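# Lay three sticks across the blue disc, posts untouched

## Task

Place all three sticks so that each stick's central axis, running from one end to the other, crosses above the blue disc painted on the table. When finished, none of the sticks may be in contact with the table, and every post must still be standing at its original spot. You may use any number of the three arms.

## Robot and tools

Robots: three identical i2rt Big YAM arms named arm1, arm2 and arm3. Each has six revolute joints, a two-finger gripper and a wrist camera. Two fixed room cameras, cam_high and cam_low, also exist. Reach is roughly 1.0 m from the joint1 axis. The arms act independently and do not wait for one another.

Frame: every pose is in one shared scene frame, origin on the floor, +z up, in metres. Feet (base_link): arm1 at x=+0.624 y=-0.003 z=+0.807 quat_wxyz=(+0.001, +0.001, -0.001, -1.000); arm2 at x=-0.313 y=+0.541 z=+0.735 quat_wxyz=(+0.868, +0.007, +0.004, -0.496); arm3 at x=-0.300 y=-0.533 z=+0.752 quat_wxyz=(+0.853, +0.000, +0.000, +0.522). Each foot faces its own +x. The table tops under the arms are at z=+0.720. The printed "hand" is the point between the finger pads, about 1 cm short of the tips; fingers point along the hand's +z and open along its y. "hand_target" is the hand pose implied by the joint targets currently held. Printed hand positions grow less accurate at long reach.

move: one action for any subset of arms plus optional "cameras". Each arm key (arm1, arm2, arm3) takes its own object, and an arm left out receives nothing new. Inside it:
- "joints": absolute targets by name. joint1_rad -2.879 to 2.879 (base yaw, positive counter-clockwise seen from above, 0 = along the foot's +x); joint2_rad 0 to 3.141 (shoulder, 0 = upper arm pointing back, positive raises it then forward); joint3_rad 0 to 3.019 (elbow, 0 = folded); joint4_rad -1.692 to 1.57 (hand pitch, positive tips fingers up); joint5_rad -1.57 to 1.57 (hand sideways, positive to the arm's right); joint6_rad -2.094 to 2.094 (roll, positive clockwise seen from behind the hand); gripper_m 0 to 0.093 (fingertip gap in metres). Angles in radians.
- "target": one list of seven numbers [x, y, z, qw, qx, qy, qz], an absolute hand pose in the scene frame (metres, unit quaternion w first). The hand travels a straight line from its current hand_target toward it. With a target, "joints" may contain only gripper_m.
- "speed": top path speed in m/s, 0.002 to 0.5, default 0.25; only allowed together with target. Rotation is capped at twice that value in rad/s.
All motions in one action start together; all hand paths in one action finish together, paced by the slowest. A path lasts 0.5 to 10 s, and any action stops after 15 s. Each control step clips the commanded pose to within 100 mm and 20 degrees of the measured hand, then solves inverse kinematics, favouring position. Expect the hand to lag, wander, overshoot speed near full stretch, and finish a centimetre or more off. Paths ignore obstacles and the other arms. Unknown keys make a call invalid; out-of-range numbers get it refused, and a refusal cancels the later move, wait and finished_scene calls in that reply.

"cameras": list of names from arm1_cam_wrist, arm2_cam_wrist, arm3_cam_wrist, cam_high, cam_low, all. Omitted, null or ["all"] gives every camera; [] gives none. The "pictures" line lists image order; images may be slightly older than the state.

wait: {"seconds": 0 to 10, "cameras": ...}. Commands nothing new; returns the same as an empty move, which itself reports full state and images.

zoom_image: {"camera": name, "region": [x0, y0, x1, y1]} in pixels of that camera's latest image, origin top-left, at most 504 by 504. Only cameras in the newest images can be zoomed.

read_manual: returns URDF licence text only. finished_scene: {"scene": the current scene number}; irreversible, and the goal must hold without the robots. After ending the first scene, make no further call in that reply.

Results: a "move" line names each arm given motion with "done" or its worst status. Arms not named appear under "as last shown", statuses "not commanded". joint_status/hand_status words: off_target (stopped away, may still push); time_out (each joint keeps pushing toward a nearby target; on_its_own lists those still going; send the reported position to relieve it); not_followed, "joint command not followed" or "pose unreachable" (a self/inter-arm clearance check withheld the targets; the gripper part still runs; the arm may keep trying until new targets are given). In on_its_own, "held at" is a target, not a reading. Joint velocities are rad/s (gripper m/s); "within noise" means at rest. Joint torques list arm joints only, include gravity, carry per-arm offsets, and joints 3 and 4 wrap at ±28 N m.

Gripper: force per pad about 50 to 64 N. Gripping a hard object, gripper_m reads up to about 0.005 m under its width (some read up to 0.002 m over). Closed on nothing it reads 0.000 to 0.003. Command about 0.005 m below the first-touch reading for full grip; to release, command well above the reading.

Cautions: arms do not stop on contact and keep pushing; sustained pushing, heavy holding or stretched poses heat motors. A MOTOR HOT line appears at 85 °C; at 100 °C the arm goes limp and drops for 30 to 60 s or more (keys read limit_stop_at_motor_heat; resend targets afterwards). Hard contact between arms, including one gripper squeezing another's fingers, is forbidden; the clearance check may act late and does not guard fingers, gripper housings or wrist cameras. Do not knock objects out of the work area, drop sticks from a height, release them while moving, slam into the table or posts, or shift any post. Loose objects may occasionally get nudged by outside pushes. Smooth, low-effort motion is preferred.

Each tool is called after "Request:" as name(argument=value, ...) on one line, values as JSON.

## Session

Request:
move()

Request:
zoom_image(camera="cam_high", region=[300, 110, 640, 420])

Request:
zoom_image(camera="cam_low", region=[250, 200, 670, 350])

Scene clock: 0.00 s.
Joint torques (N m): no reading
Heat: arm1: hottest joint1_rad 30 °C; arm2: hottest joint2_rad 30 °C; arm3: hottest joint2_rad 35 °C.
Joint velocities: within noise
arm1.joint_positions: joint1_rad=-0.126 joint2_rad=+0.554 joint3_rad=+1.440 joint4_rad=-1.328 joint5_rad=-0.212 joint6_rad=-0.024 gripper_m=+0.09396
arm1.joint_status: not commanded
arm1.hand: x=+0.4224 y=-0.0126 z=+1.3852 quat_wxyz=(-0.051, -0.843, -0.014, +0.536) (m; scene frame)
arm1.hand_target: x=+0.4259 y=-0.0130 z=+1.3947 quat_wxyz=(-0.049, -0.836, -0.015, +0.546) (m; scene frame)
arm1.hand_status: not commanded
arm2.joint_positions: joint1_rad=-0.023 joint2_rad=+0.640 joint3_rad=+1.413 joint4_rad=-1.216 joint5_rad=-0.279 joint6_rad=-0.395 gripper_m=+0.09396
arm2.joint_status: not commanded
arm2.hand: x=-0.1503 y=+0.3360 z=+1.3055 quat_wxyz=(-0.471, -0.208, -0.817, +0.258) (m; scene frame)
arm2.hand_target: x=-0.1521 y=+0.3391 z=+1.3197 quat_wxyz=(-0.481, -0.203, -0.810, +0.268) (m; scene frame)
arm2.hand_status: not commanded
arm3.joint_positions: joint1_rad=+0.027 joint2_rad=+0.445 joint3_rad=+1.326 joint4_rad=-1.200 joint5_rad=-0.092 joint6_rad=-0.287 gripper_m=+0.09396
arm3.joint_status: not commanded
arm3.hand: x=-0.2337 y=-0.3580 z=+1.3243 quat_wxyz=(-0.520, +0.546, -0.598, -0.272) (m; scene frame)
arm3.hand_target: x=-0.2353 y=-0.3613 z=+1.3363 quat_wxyz=(-0.530, +0.541, -0.592, -0.276) (m; scene frame)
arm3.hand_status: not commanded
pictures: arm1_cam_wrist, arm2_cam_wrist, arm3_cam_wrist, cam_high, cam_low
Images, in order (width x height): arm1_cam_wrist 672x504, arm2_cam_wrist 672x504, arm3_cam_wrist 672x504, cam_high 896x504, cam_low 896x504.

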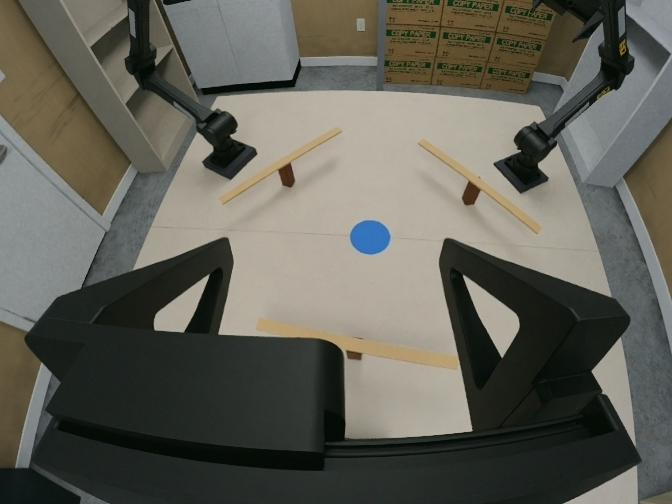

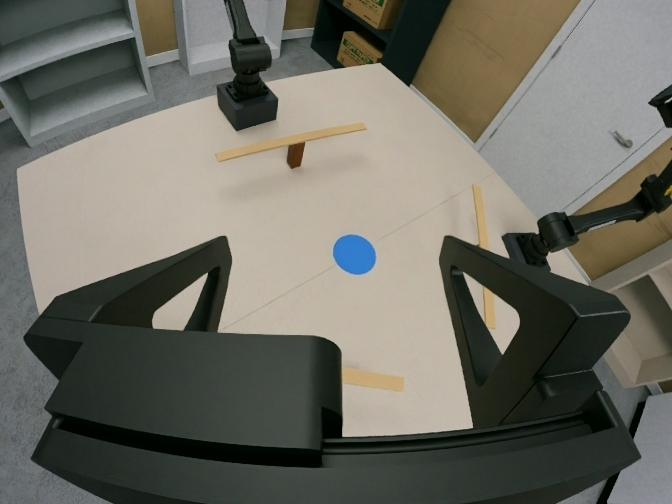

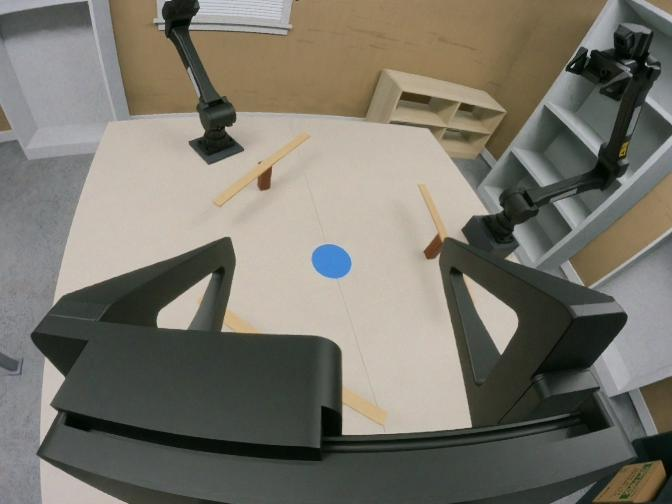

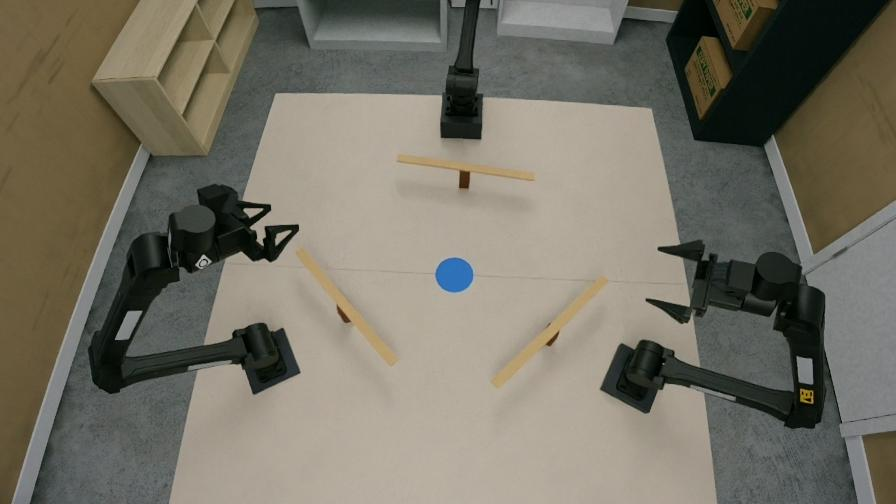

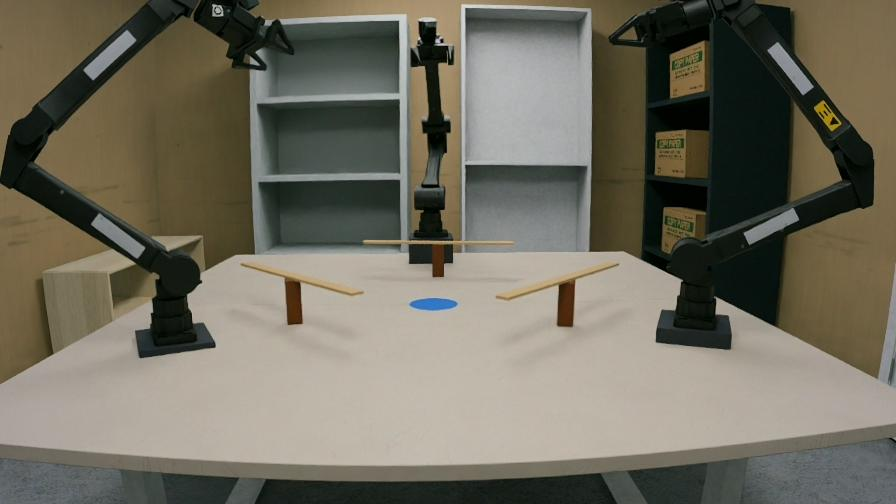

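Scaled by 1.482 from the camera's 896x504 image, which has a finer 1280x720 frame.

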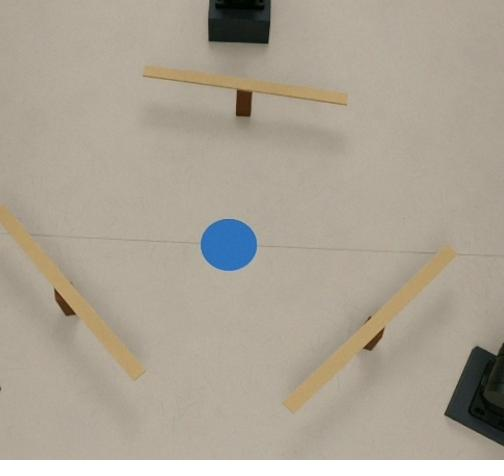

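Scaled by 1.200 from the camera's 896x504 image, which has a finer 1280x720 frame.

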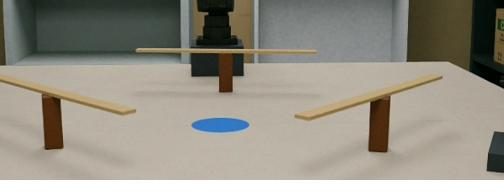

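Request:
move(arm1={"target":[0.348,0.054,0.93,0,0.7627,0.6468,0],"speed":0.2}, arm2={"target":[-0.076,0.359,0.93,0,0.9239,0.3827,0],"speed":0.2}, arm3={"target":[-0.129,-0.334,0.93,0,-0.9222,0.3867,0],"speed":0.2})

Scene clock: 10.60 s.
Joint torques (N m): arm1=[1.32 -5.42 8.55 0.47 -0.02 -0.11] | arm2=[0.73 -4.48 8.61 0.8 0.06 0.09] | arm3=[-0.56 -5.42 10.25 0.64 0 -0.12]
Heat: arm1: hottest joint1_rad 30 °C; arm2: hottest joint2_rad 30 °C; arm3: hottest joint2_rad 35 °C.
move: arm1 done; arm2 done; arm3 done
Joint velocities: within noise
arm1.joint_positions: joint1_rad=-0.206 joint2_rad=+1.127 joint3_rad=+0.790 joint4_rad=-1.233 joint5_rad=-0.001 joint6_rad=-1.597 gripper_m=+0.09396
arm1.joint_status: not commanded
arm1.hand: x=+0.3490 y=+0.0551 z=+0.9336 quat_wxyz=(-0.002, -0.767, -0.641, +0.001) (m; scene frame)
arm1.hand_target: x=+0.3480 y=+0.0540 z=+0.9301 quat_wxyz=(+0.000, -0.763, -0.647, +0.000) (m; scene frame)
arm1.hand_status: done (0.004 m and 0.8 deg from the pose sent, 0.466 m and 98.7 deg at the start)
arm2.joint_positions: joint1_rad=+0.412 joint2_rad=+1.110 joint3_rad=+0.979 joint4_rad=-1.431 joint5_rad=+0.015 joint6_rad=+1.710 gripper_m=+0.09396
arm2.joint_status: not commanded
arm2.hand: x=-0.0762 y=+0.3619 z=+0.9341 quat_wxyz=(+0.000, -0.920, -0.392, +0.001) (m; scene frame)
arm2.hand_target: x=-0.0761 y=+0.3591 z=+0.9300 quat_wxyz=(+0.000, -0.924, -0.383, +0.000) (m; scene frame)
arm2.hand_status: done (0.005 m and 1.1 deg from the pose sent, 0.383 m and 119.4 deg at the start)
arm3.joint_positions: joint1_rad=-0.242 joint2_rad=+1.030 joint3_rad=+0.855 joint4_rad=-1.411 joint5_rad=-0.002 joint6_rad=-1.472 gripper_m=+0.09396
arm3.joint_status: not commanded
arm3.hand: x=-0.1312 y=-0.3388 z=+0.9282 quat_wxyz=(+0.006, +0.918, -0.396, -0.003) (m; scene frame)
arm3.hand_target: x=-0.1290 y=-0.3340 z=+0.9300 quat_wxyz=(+0.000, +0.922, -0.387, +0.000) (m; scene frame)
arm3.hand_status: done (0.006 m and 1.4 deg from the pose sent, 0.409 m and 85.5 deg at the start)
pictures: arm1_cam_wrist, arm2_cam_wrist, arm3_cam_wrist, cam_high, cam_low
Images, in order (width x height): arm1_cam_wrist 672x504, arm2_cam_wrist 672x504, arm3_cam_wrist 672x504, cam_high 896x504, cam_low 896x504.

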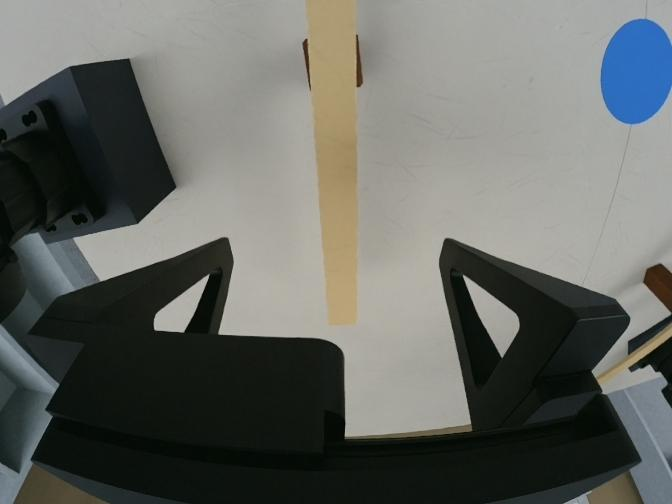

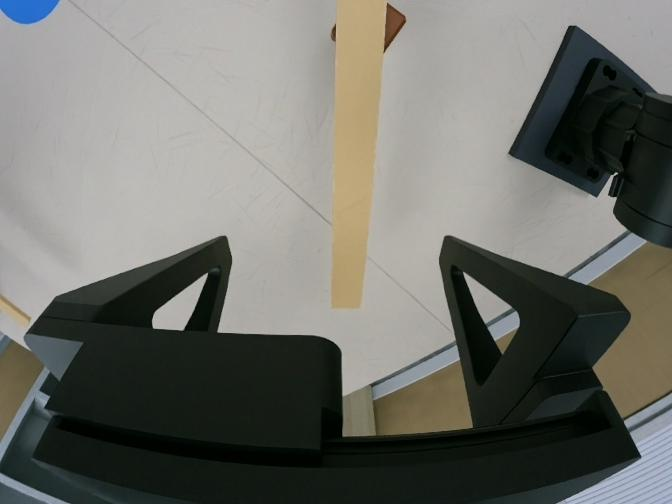

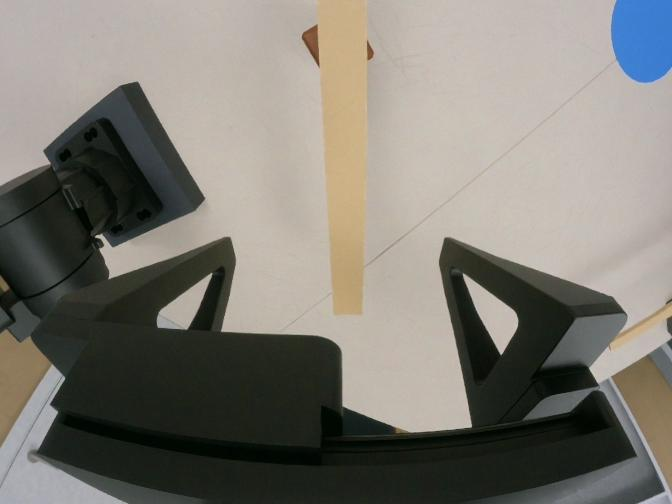

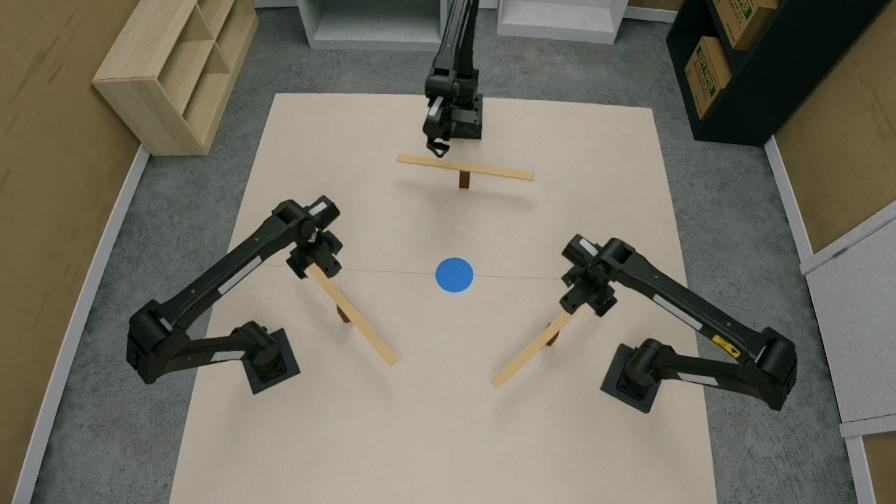

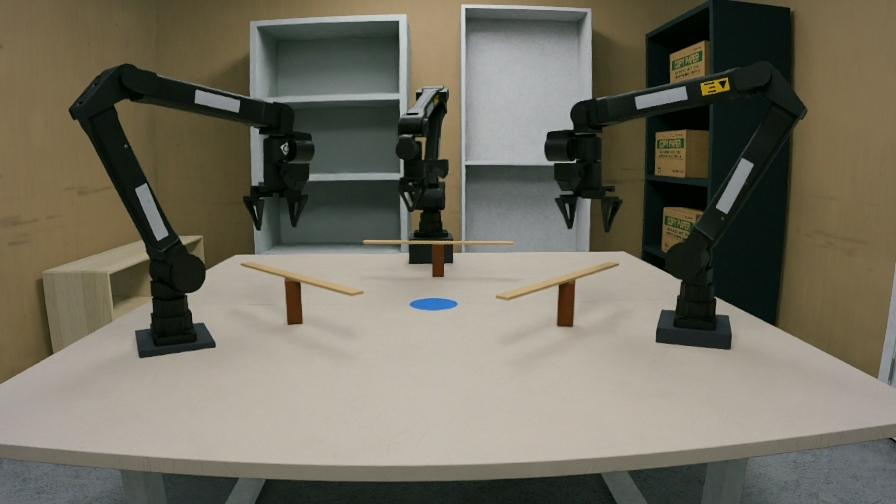

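Request:
move(arm1={"target":[0.351,0.056,0.855,0,0.7461,0.6658,0],"speed":0.12}, arm2={"target":[-0.0985,0.3587,0.855,0,0.9304,0.3665,0],"speed":0.12}, arm3={"target":[-0.1395,-0.3175,0.859,0,-0.9304,0.3665,0],"speed":0.12}, cameras=["arm1_cam_wrist","arm2_cam_wrist","arm3_cam_wrist"])

Scene clock: 13.67 s.
Joint torques (N m): arm1=[0.62 -6.36 7.72 0.59 0.01 -0.05] | arm2=[0.62 -3.72 8.32 0.8 0.06 -0.06] | arm3=[-0.85 -5.95 9.76 0.58 -0.03 0.11]
Heat: arm1: hottest joint1_rad 30 °C; arm2: hottest joint2_rad 30 °C; arm3: hottest joint2_rad 35 °C.
move: arm1 done; arm2 done; arm3 done
Joint velocities: within noise
arm1.joint_positions: joint1_rad=-0.206 joint2_rad=+1.232 joint3_rad=+0.649 joint4_rad=-0.987 joint5_rad=-0.001 joint6_rad=-1.657 gripper_m=+0.09396
arm1.joint_status: not commanded
arm1.hand: x=+0.3509 y=+0.0545 z=+0.8584 quat_wxyz=(-0.001, -0.748, -0.664, +0.001) (m; scene frame)
arm1.hand_target: x=+0.3510 y=+0.0559 z=+0.8551 quat_wxyz=(+0.000, -0.746, -0.666, +0.000) (m; scene frame)
arm1.hand_status: done (0.004 m and 0.3 deg from the pose sent, 0.079 m and 3.7 deg at the start)
arm2.joint_positions: joint1_rad=+0.360 joint2_rad=+1.112 joint3_rad=+0.778 joint4_rad=-1.226 joint5_rad=+0.015 joint6_rad=+1.711 gripper_m=+0.09396
arm2.joint_status: not commanded
arm2.hand: x=-0.0984 y=+0.3615 z=+0.8589 quat_wxyz=(-0.001, -0.930, -0.367, +0.000) (m; scene frame)
arm2.hand_target: x=-0.0986 y=+0.3588 z=+0.8550 quat_wxyz=(+0.000, -0.930, -0.366, +0.000) (m; scene frame)
arm2.hand_status: done (0.005 m and 0.2 deg from the pose sent, 0.082 m and 3.1 deg at the start)
arm3.joint_positions: joint1_rad=-0.172 joint2_rad=+1.109 joint3_rad=+0.715 joint4_rad=-1.190 joint5_rad=-0.001 joint6_rad=-1.471 gripper_m=+0.09396
arm3.joint_status: not commanded
arm3.hand: x=-0.1417 y=-0.3229 z=+0.8577 quat_wxyz=(+0.006, +0.932, -0.364, -0.002) (m; scene frame)
arm3.hand_target: x=-0.1396 y=-0.3176 z=+0.8590 quat_wxyz=(+0.000, +0.930, -0.366, +0.000) (m; scene frame)
arm3.hand_status: done (0.006 m and 0.8 deg from the pose sent, 0.073 m and 3.7 deg at the start)
pictures: arm1_cam_wrist, arm2_cam_wrist, arm3_cam_wrist
Images, in order (width x height): arm1_cam_wrist 672x504, arm2_cam_wrist 672x504, arm3_cam_wrist 672x504.

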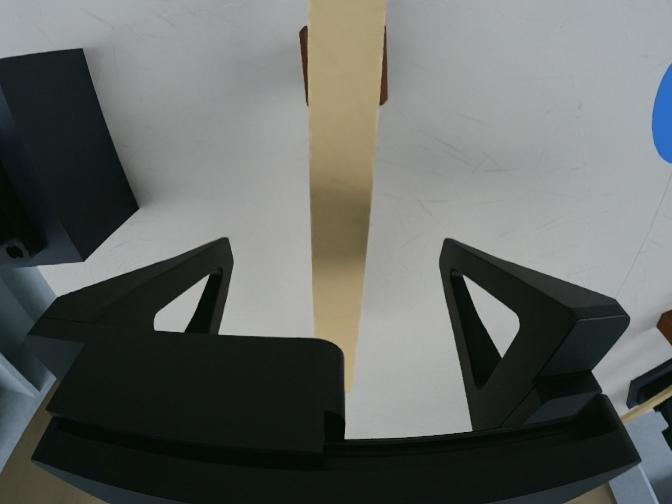

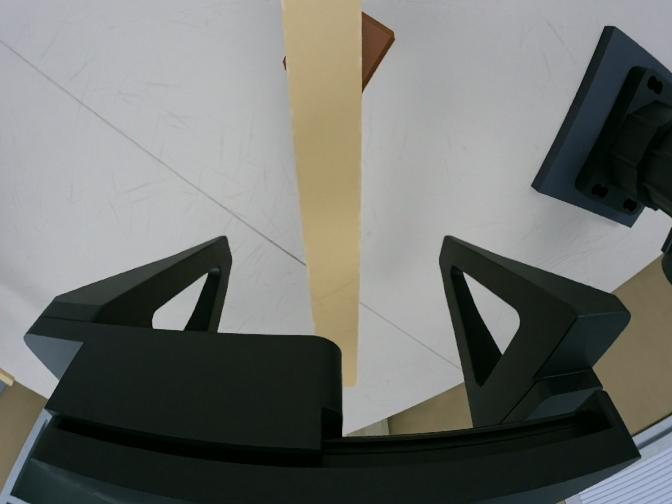

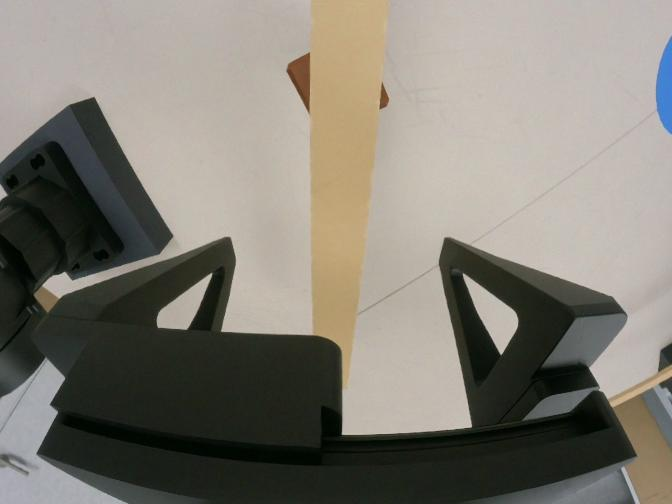

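Request:
move(arm1={"target":[0.351,0.056,0.828,0,0.7547,0.6561,0],"speed":0.1}, arm2={"target":[-0.0967,0.357,0.828,0,0.9249,0.3803,0],"speed":0.1}, arm3={"target":[-0.1395,-0.3165,0.832,0,-0.9229,0.3851,0],"speed":0.1})

Request:
zoom_image(camera="cam_low", region=[220, 190, 640, 340])

Scene clock: 15.43 s.
Joint torques (N m): arm1=[1.08 -5.66 7.2 0.53 -0.05 0.07] | arm2=[0.62 -4.19 7.87 0.83 0.06 -0.1] | arm3=[-0.5 -6.12 9.29 0.64 -0.01 0.12]
Heat: arm1: hottest joint1_rad 30 °C; arm2: hottest joint2_rad 30 °C; arm3: hottest joint2_rad 35 °C.
move: arm1 done; arm2 done; arm3 done
Joint velocities: within noise
arm1.joint_positions: joint1_rad=-0.206 joint2_rad=+1.289 joint3_rad=+0.612 joint4_rad=-0.889 joint5_rad=-0.001 joint6_rad=-1.647 gripper_m=+0.09396
arm1.joint_status: not commanded
arm1.hand: x=+0.3498 y=+0.0547 z=+0.8321 quat_wxyz=(+0.000, -0.751, -0.660, +0.002) (m; scene frame)
arm1.hand_target: x=+0.3511 y=+0.0559 z=+0.8281 quat_wxyz=(+0.000, -0.755, -0.656, +0.000) (m; scene frame)
arm1.hand_status: done (0.004 m and 0.7 deg from the pose sent, 0.030 m and 1.2 deg at the start)
arm2.joint_positions: joint1_rad=+0.360 joint2_rad=+1.155 joint3_rad=+0.735 joint4_rad=-1.139 joint5_rad=+0.015 joint6_rad=+1.683 gripper_m=+0.09396
arm2.joint_status: not commanded
arm2.hand: x=-0.0954 y=+0.3592 z=+0.8324 quat_wxyz=(-0.001, -0.925, -0.380, +0.000) (m; scene frame)
arm2.hand_target: x=-0.0968 y=+0.3571 z=+0.8281 quat_wxyz=(+0.000, -0.925, -0.380, +0.000) (m; scene frame)
arm2.hand_status: done (0.005 m and 0.2 deg from the pose sent, 0.031 m and 1.6 deg at the start)
arm3.joint_positions: joint1_rad=-0.171 joint2_rad=+1.149 joint3_rad=+0.668 joint4_rad=-1.100 joint5_rad=-0.001 joint6_rad=-1.430 gripper_m=+0.09396
arm3.joint_status: not commanded
arm3.hand: x=-0.1408 y=-0.3215 z=+0.8318 quat_wxyz=(+0.004, +0.924, -0.383, -0.002) (m; scene frame)
arm3.hand_target: x=-0.1395 y=-0.3165 z=+0.8321 quat_wxyz=(+0.000, +0.923, -0.385, +0.000) (m; scene frame)
arm3.hand_status: done (0.005 m and 0.6 deg from the pose sent, 0.027 m and 2.7 deg at the start)
pictures: arm1_cam_wrist, arm2_cam_wrist, arm3_cam_wrist, cam_high, cam_low
Images, in order (width x height): arm1_cam_wrist 672x504, arm2_cam_wrist 672x504, arm3_cam_wrist 672x504, cam_high 896x504, cam_low 896x504.

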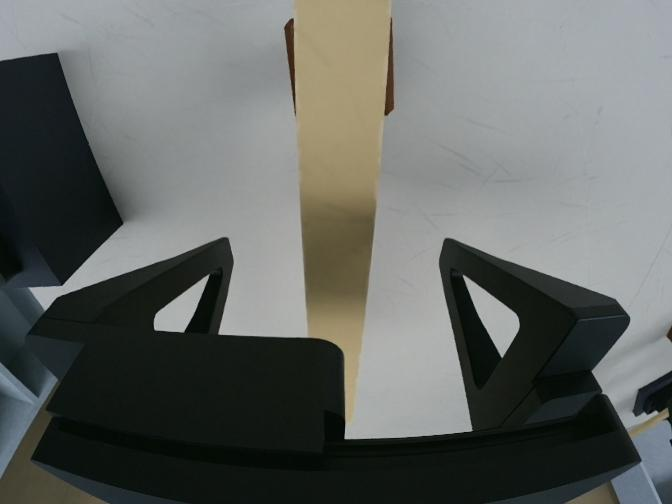

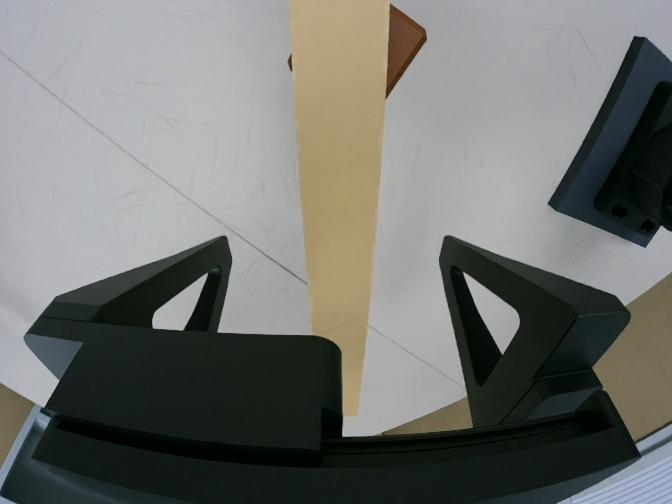

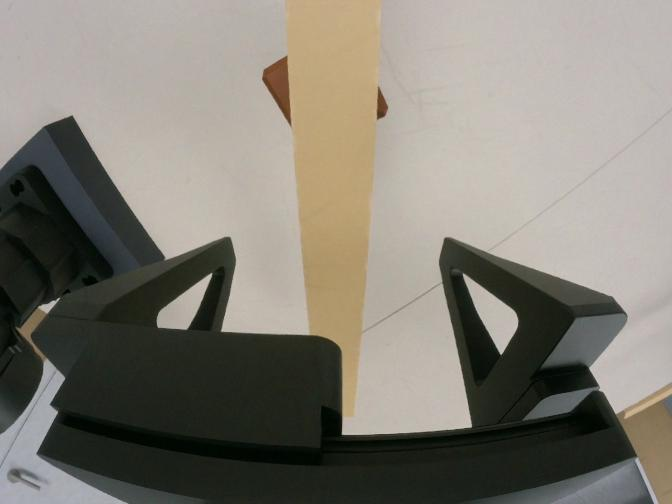

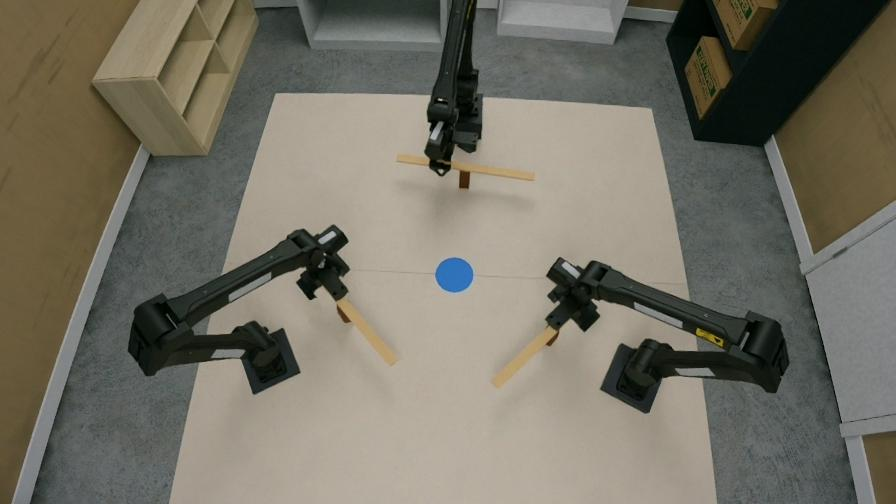

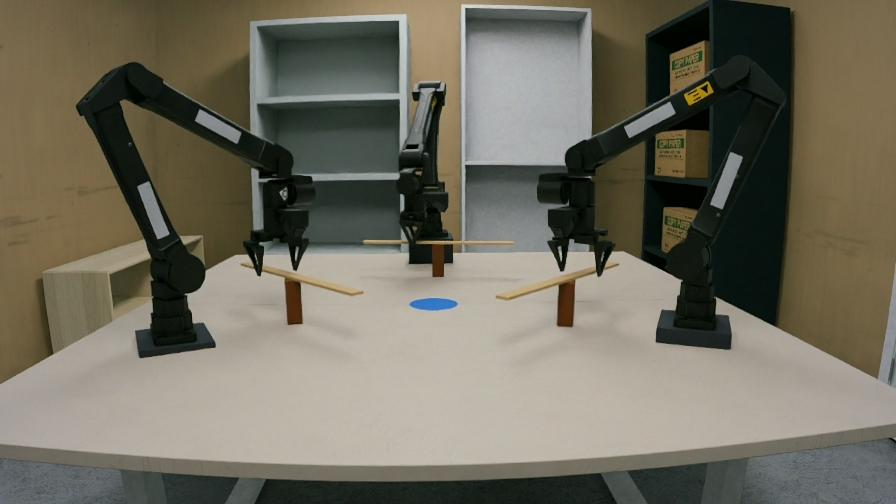

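Scaled by 1.200 from the camera's 896x504 image, which has a finer 1280x720 frame.

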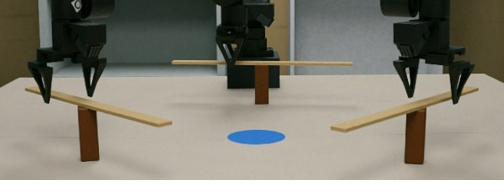

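Request:
move(arm1={"joints":{"gripper_m":0.021}}, arm2={"joints":{"gripper_m":0.021}}, arm3={"joints":{"gripper_m":0.021}}, cameras=[])

Request:
move(arm1={"target":[0.351,0.056,0.96,0,0.7547,0.6561,0],"speed":0.1}, arm2={"target":[-0.0967,0.357,0.96,0,0.9249,0.3803,0],"speed":0.1}, arm3={"target":[-0.1395,-0.3165,0.96,0,-0.9229,0.3851,0],"speed":0.1})

Scene clock: 18.43 s.
Joint torques (N m): arm1=[0.44 -5.95 7.23 0.28 -0.04 0.06] | arm2=[0.5 -4.19 7.86 0.79 0.07 -0.08] | arm3=[-0.44 -6.18 9.25 0.59 -0.04 0.11]
Heat: arm1: hottest joint1_rad 30 °C; arm2: hottest joint2_rad 30 °C; arm3: hottest joint2_rad 35 °C.
move: arm1 off_target; arm2 off_target; arm3 off_target
Joint velocities: within noise
arm1.joint_positions: joint1_rad=-0.206 joint2_rad=+1.289 joint3_rad=+0.612 joint4_rad=-0.889 joint5_rad=-0.001 joint6_rad=-1.646 gripper_m=+0.02717
arm1.joint_status: gripper_m off_target (ended at +0.02719, target +0.02100)
arm1.hand: x=+0.3498 y=+0.0547 z=+0.8321 quat_wxyz=(+0.000, -0.751, -0.660, +0.002) (m; scene frame)
arm1.hand_target: x=+0.3511 y=+0.0559 z=+0.8281 quat_wxyz=(+0.000, -0.755, -0.656, +0.000) (m; scene frame)
arm1.hand_status: not commanded
arm2.joint_positions: joint1_rad=+0.359 joint2_rad=+1.155 joint3_rad=+0.735 joint4_rad=-1.138 joint5_rad=+0.014 joint6_rad=+1.681 gripper_m=+0.02670
arm2.joint_status: gripper_m off_target (ended at +0.02672, target +0.02100)
arm2.hand: x=-0.0953 y=+0.3591 z=+0.8324 quat_wxyz=(-0.002, -0.925, -0.381, +0.000) (m; scene frame)
arm2.hand_target: x=-0.0968 y=+0.3571 z=+0.8281 quat_wxyz=(+0.000, -0.925, -0.380, +0.000) (m; scene frame)
arm2.hand_status: not commanded
arm3.joint_positions: joint1_rad=-0.171 joint2_rad=+1.149 joint3_rad=+0.668 joint4_rad=-1.100 joint5_rad=-0.001 joint6_rad=-1.428 gripper_m=+0.02629
arm3.joint_status: gripper_m off_target (ended at +0.02632, target +0.02100)
arm3.hand: x=-0.1407 y=-0.3214 z=+0.8318 quat_wxyz=(+0.004, +0.924, -0.383, -0.002) (m; scene frame)
arm3.hand_target: x=-0.1395 y=-0.3165 z=+0.8321 quat_wxyz=(+0.000, +0.923, -0.385, +0.000) (m; scene frame)
arm3.hand_status: not commanded
pictures: none
No camera images: "cameras" was empty.

Scene clock: 20.33 s.
Joint torques (N m): arm1=[0.85 -6.01 13.15 -0.58 -0.09 0.03] | arm2=[1.08 -5.25 13.96 -0.36 0.11 -0.01] | arm3=[-0.79 -7.53 13.98 -0.27 -0.03 0.11]
Heat: arm1: hottest joint1_rad 30 °C; arm2: hottest joint2_rad 30 °C; arm3: hottest joint2_rad 35 °C.
move: arm1 off_target; arm2 off_target; arm3 off_target
Joint velocities: within noise
arm1.joint_positions: joint1_rad=-0.206 joint2_rad=+1.100 joint3_rad=+0.790 joint4_rad=-1.300 joint5_rad=+0.000 joint6_rad=-1.645 gripper_m=+0.02717
arm1.joint_status: not commanded
arm1.hand: x=+0.3653 y=+0.0519 z=+0.9408 quat_wxyz=(-0.017, -0.751, -0.660, -0.012) (m; scene frame)
arm1.hand_target: x=+0.3516 y=+0.0558 z=+0.9598 quat_wxyz=(+0.000, -0.755, -0.656, +0.000) (m; scene frame)
arm1.hand_status: off_target (0.024 m and 2.5 deg from the pose sent, 0.128 m and 0.6 deg at the start)
arm2.joint_positions: joint1_rad=+0.359 joint2_rad=+1.073 joint3_rad=+0.949 joint4_rad=-1.501 joint5_rad=+0.014 joint6_rad=+1.681 gripper_m=+0.02670
arm2.joint_status: not commanded
arm2.hand: x=-0.1081 y=+0.3679 z=+0.9328 quat_wxyz=(+0.028, -0.924, -0.381, +0.016) (m; scene frame)
arm2.hand_target: x=-0.0977 y=+0.3578 z=+0.9596 quat_wxyz=(+0.000, -0.925, -0.380, +0.000) (m; scene frame)
arm2.hand_status: off_target (0.031 m and 3.7 deg from the pose sent, 0.128 m and 0.2 deg at the start)
arm3.joint_positions: joint1_rad=-0.171 joint2_rad=+1.054 joint3_rad=+0.898 joint4_rad=-1.467 joint5_rad=-0.001 joint6_rad=-1.428 gripper_m=+0.02629
arm3.joint_status: not commanded
arm3.hand: x=-0.1451 y=-0.3272 z=+0.9387 quat_wxyz=(+0.025, +0.923, -0.384, -0.007) (m; scene frame)
arm3.hand_target: x=-0.1400 y=-0.3172 z=+0.9597 quat_wxyz=(+0.000, +0.923, -0.385, +0.000) (m; scene frame)
arm3.hand_status: off_target (0.024 m and 3.0 deg from the pose sent, 0.128 m and 0.5 deg at the start)
pictures: arm1_cam_wrist, arm2_cam_wrist, arm3_cam_wrist, cam_high, cam_low
Images, in order (width x height): arm1_cam_wrist 672x504, arm2_cam_wrist 672x504, arm3_cam_wrist 672x504, cam_high 896x504, cam_low 896x504.

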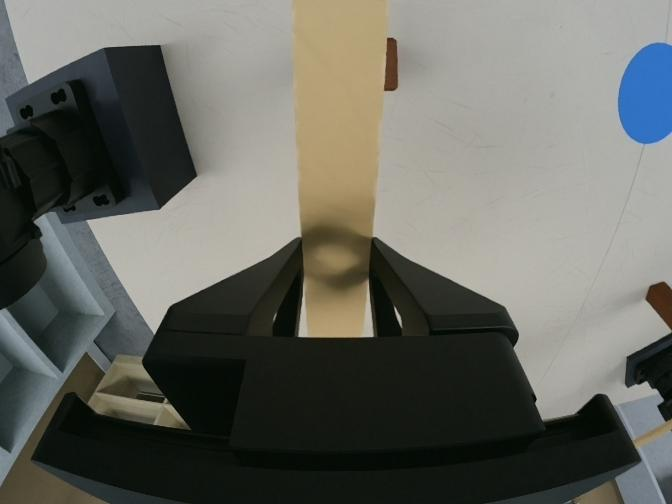

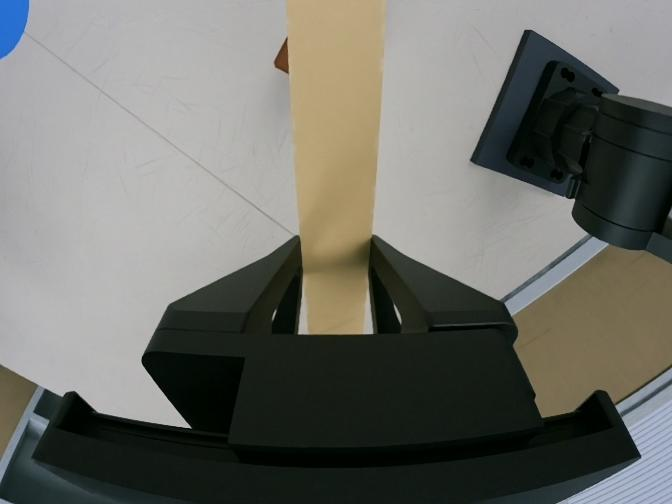

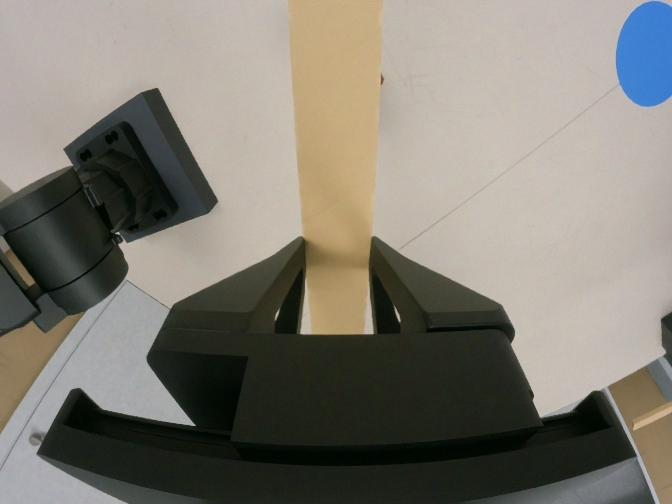

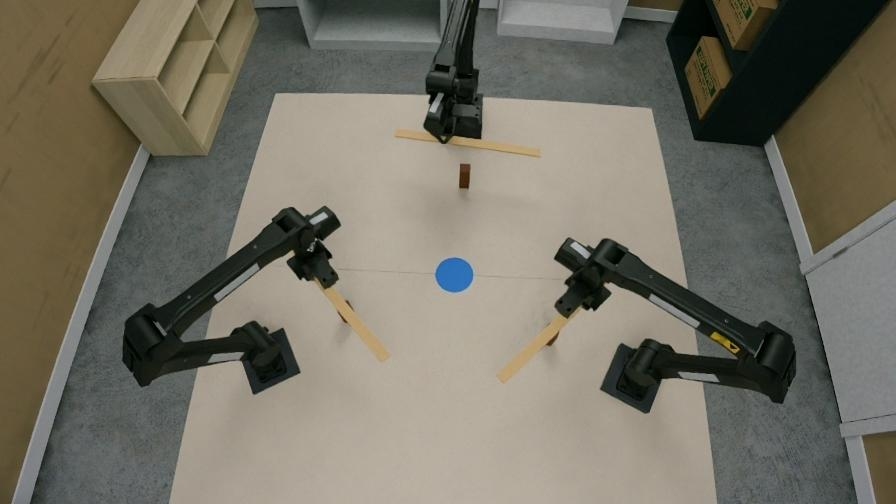

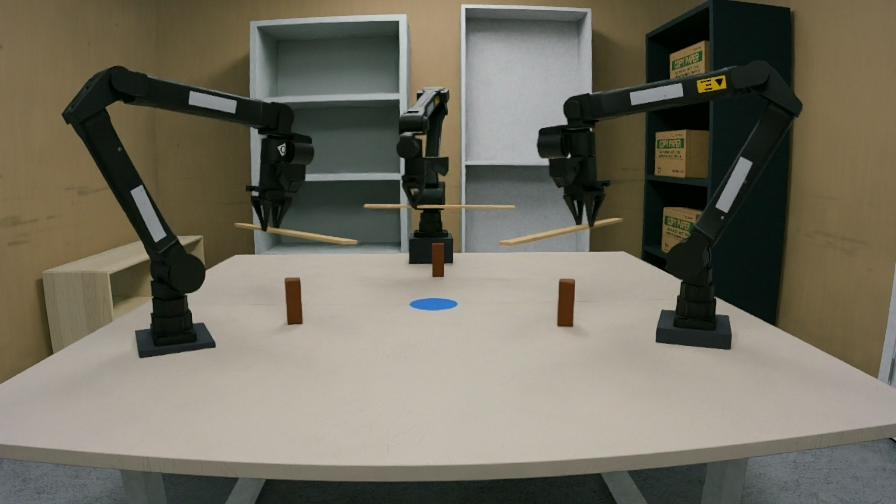

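Request:
move(arm2={"target":[-0.131,0.292,0.975,0.0894,0.5143,0.8512,-0.054],"speed":0.12}, cameras=[])

Request:
move(arm1={"target":[0.316,-0.010,0.965,-0.0009,-0.9945,-0.0087,0.1045],"speed":0.12}, arm3={"target":[-0.172,-0.261,0.965,0.0886,-0.527,0.8434,0.0554],"speed":0.12})

Request:
zoom_image(camera="cam_high", region=[310, 130, 610, 350])

Scene clock: 29.40 s.
Joint torques (N m): arm1=[-0.38 -5.54 13.3 -0.59 -0.04 0.06] | arm2=[0.5 -5.25 12.75 1.31 0.02 -0.08] | arm3=[-0.38 -7.24 13.94 -0.28 -0.05 0.1]
Heat: arm1: hottest joint3_rad 31 °C; arm2: hottest joint2_rad 30 °C; arm3: hottest joint2_rad 35 °C.
move: arm2 off_target
Joint velocities: within noise
arm1, arm3: as last shown
arm2.joint_positions: joint1_rad=+0.149 joint2_rad=+1.000 joint3_rad=+0.949 joint4_rad=-1.376 joint5_rad=+0.051 joint6_rad=+0.191 gripper_m=+0.02670
arm2.joint_status: not commanded
arm2.hand: x=-0.1374 y=+0.3048 z=+0.9521 quat_wxyz=(-0.055, -0.515, -0.854, +0.042) (m; scene frame)
arm2.hand_target: x=-0.1317 y=+0.2929 z=+0.9752 quat_wxyz=(-0.089, -0.514, -0.851, +0.054) (m; scene frame)
arm2.hand_status: off_target (0.027 m and 4.3 deg from the pose sent, 0.090 m and 74.1 deg at the start)
arm3.hand_target: x=-0.1399 y=-0.3172 z=+0.9597 quat_wxyz=(+0.000, +0.923, -0.385, +0.000) (m; scene frame)
pictures: none
No camera images: "cameras" was empty.

Scene clock: 36.10 s.
Joint torques (N m): arm1=[1.44 -7.53 10.22 1.14 0.12 0.04] | arm2=[0.56 -5.19 12.77 1.31 0.02 -0.09] | arm3=[-0.79 -7.94 11.21 1.06 0.11 0.11]
Heat: arm1: hottest joint3_rad 32 °C; arm2: hottest joint2_rad 30 °C; arm3: hottest joint2_rad 35 °C.
move: arm1 done; arm3 off_target
Joint velocities: within noise
arm1.joint_positions: joint1_rad=+0.020 joint2_rad=+1.040 joint3_rad=+0.790 joint4_rad=-1.142 joint5_rad=+0.002 joint6_rad=+0.003 gripper_m=+0.02717
arm1.joint_status: not commanded
arm1.hand: x=+0.3214 y=-0.0082 z=+0.9591 quat_wxyz=(-0.001, -0.996, -0.009, +0.088) (m; scene frame)
arm1.hand_target: x=+0.3161 y=-0.0100 z=+0.9651 quat_wxyz=(-0.001, -0.994, -0.009, +0.104) (m; scene frame)
arm1.hand_status: done (0.008 m and 1.9 deg from the pose sent, 0.083 m and 82.5 deg at the start)
arm2.joint_positions: joint1_rad=+0.149 joint2_rad=+1.000 joint3_rad=+0.949 joint4_rad=-1.376 joint5_rad=+0.051 joint6_rad=+0.190 gripper_m=+0.02670
arm2.joint_status: not commanded
arm2.hand: x=-0.1373 y=+0.3047 z=+0.9521 quat_wxyz=(-0.055, -0.515, -0.855, +0.042) (m; scene frame)
arm2.hand_target: x=-0.1316 y=+0.2929 z=+0.9752 quat_wxyz=(-0.089, -0.514, -0.851, +0.055) (m; scene frame)
arm2.hand_status: not commanded
arm3.joint_positions: joint1_rad=+0.029 joint2_rad=+1.002 joint3_rad=+0.898 joint4_rad=-1.303 joint5_rad=+0.001 joint6_rad=+0.004 gripper_m=+0.02629
arm3.joint_status: not commanded
arm3.hand: x=-0.1727 y=-0.2669 z=+0.9542 quat_wxyz=(-0.069, +0.530, -0.844, -0.043) (m; scene frame)
arm3.hand_target: x=-0.1721 y=-0.2612 z=+0.9651 quat_wxyz=(-0.088, +0.527, -0.843, -0.056) (m; scene frame)
arm3.hand_status: off_target (0.012 m and 2.6 deg from the pose sent, 0.076 m and 72.2 deg at the start)
pictures: arm1_cam_wrist, arm2_cam_wrist, arm3_cam_wrist, cam_high, cam_low
Images, in order (width x height): arm1_cam_wrist 672x504, arm2_cam_wrist 672x504, arm3_cam_wrist 672x504, cam_high 896x504, cam_low 896x504.

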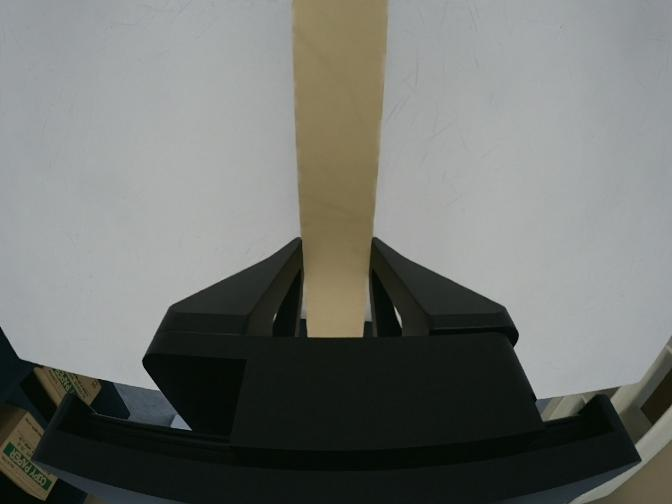

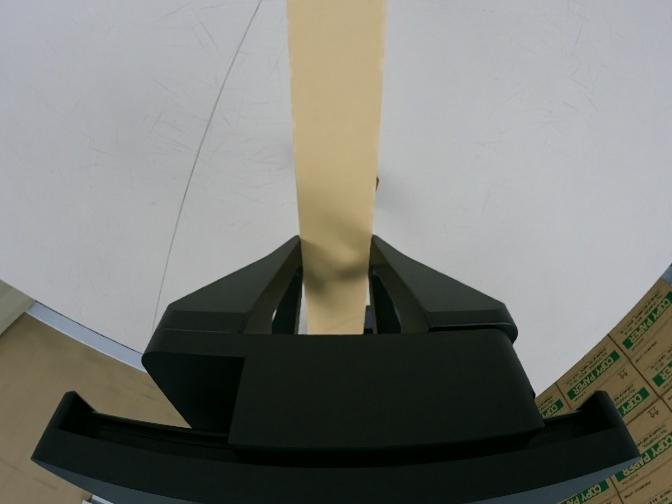

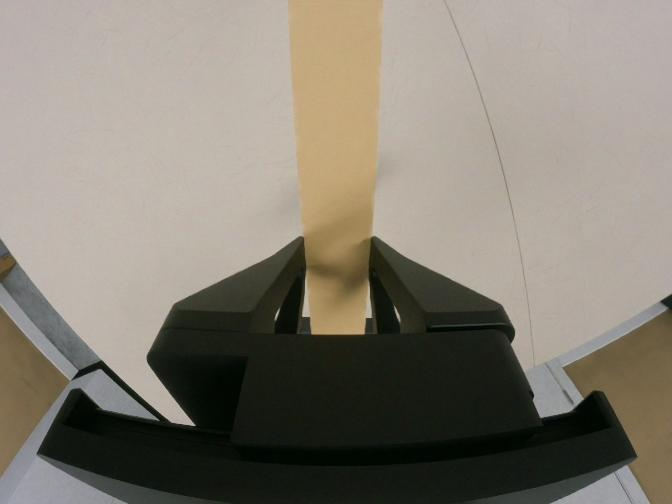

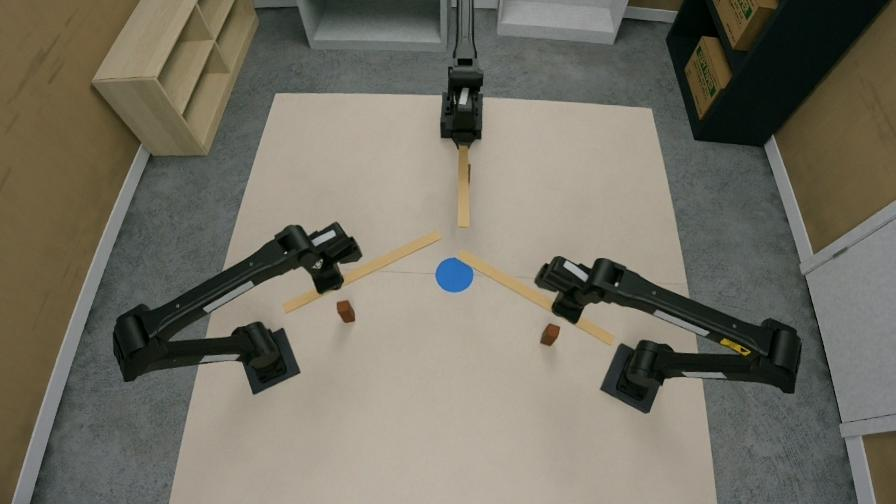

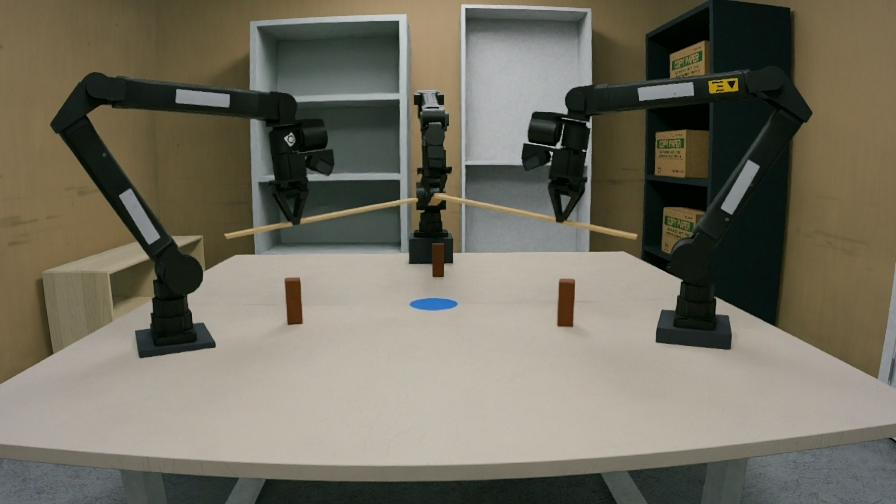

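Scaled by 1.680 from the camera's 896x504 image, which has a finer 1280x720 frame.

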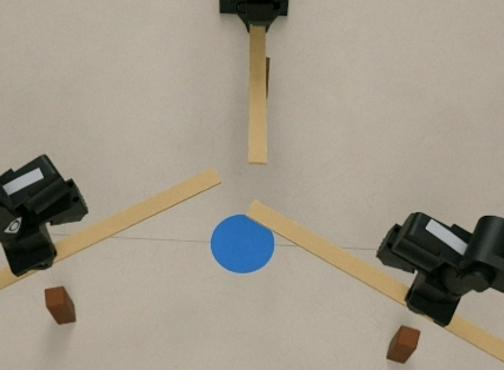

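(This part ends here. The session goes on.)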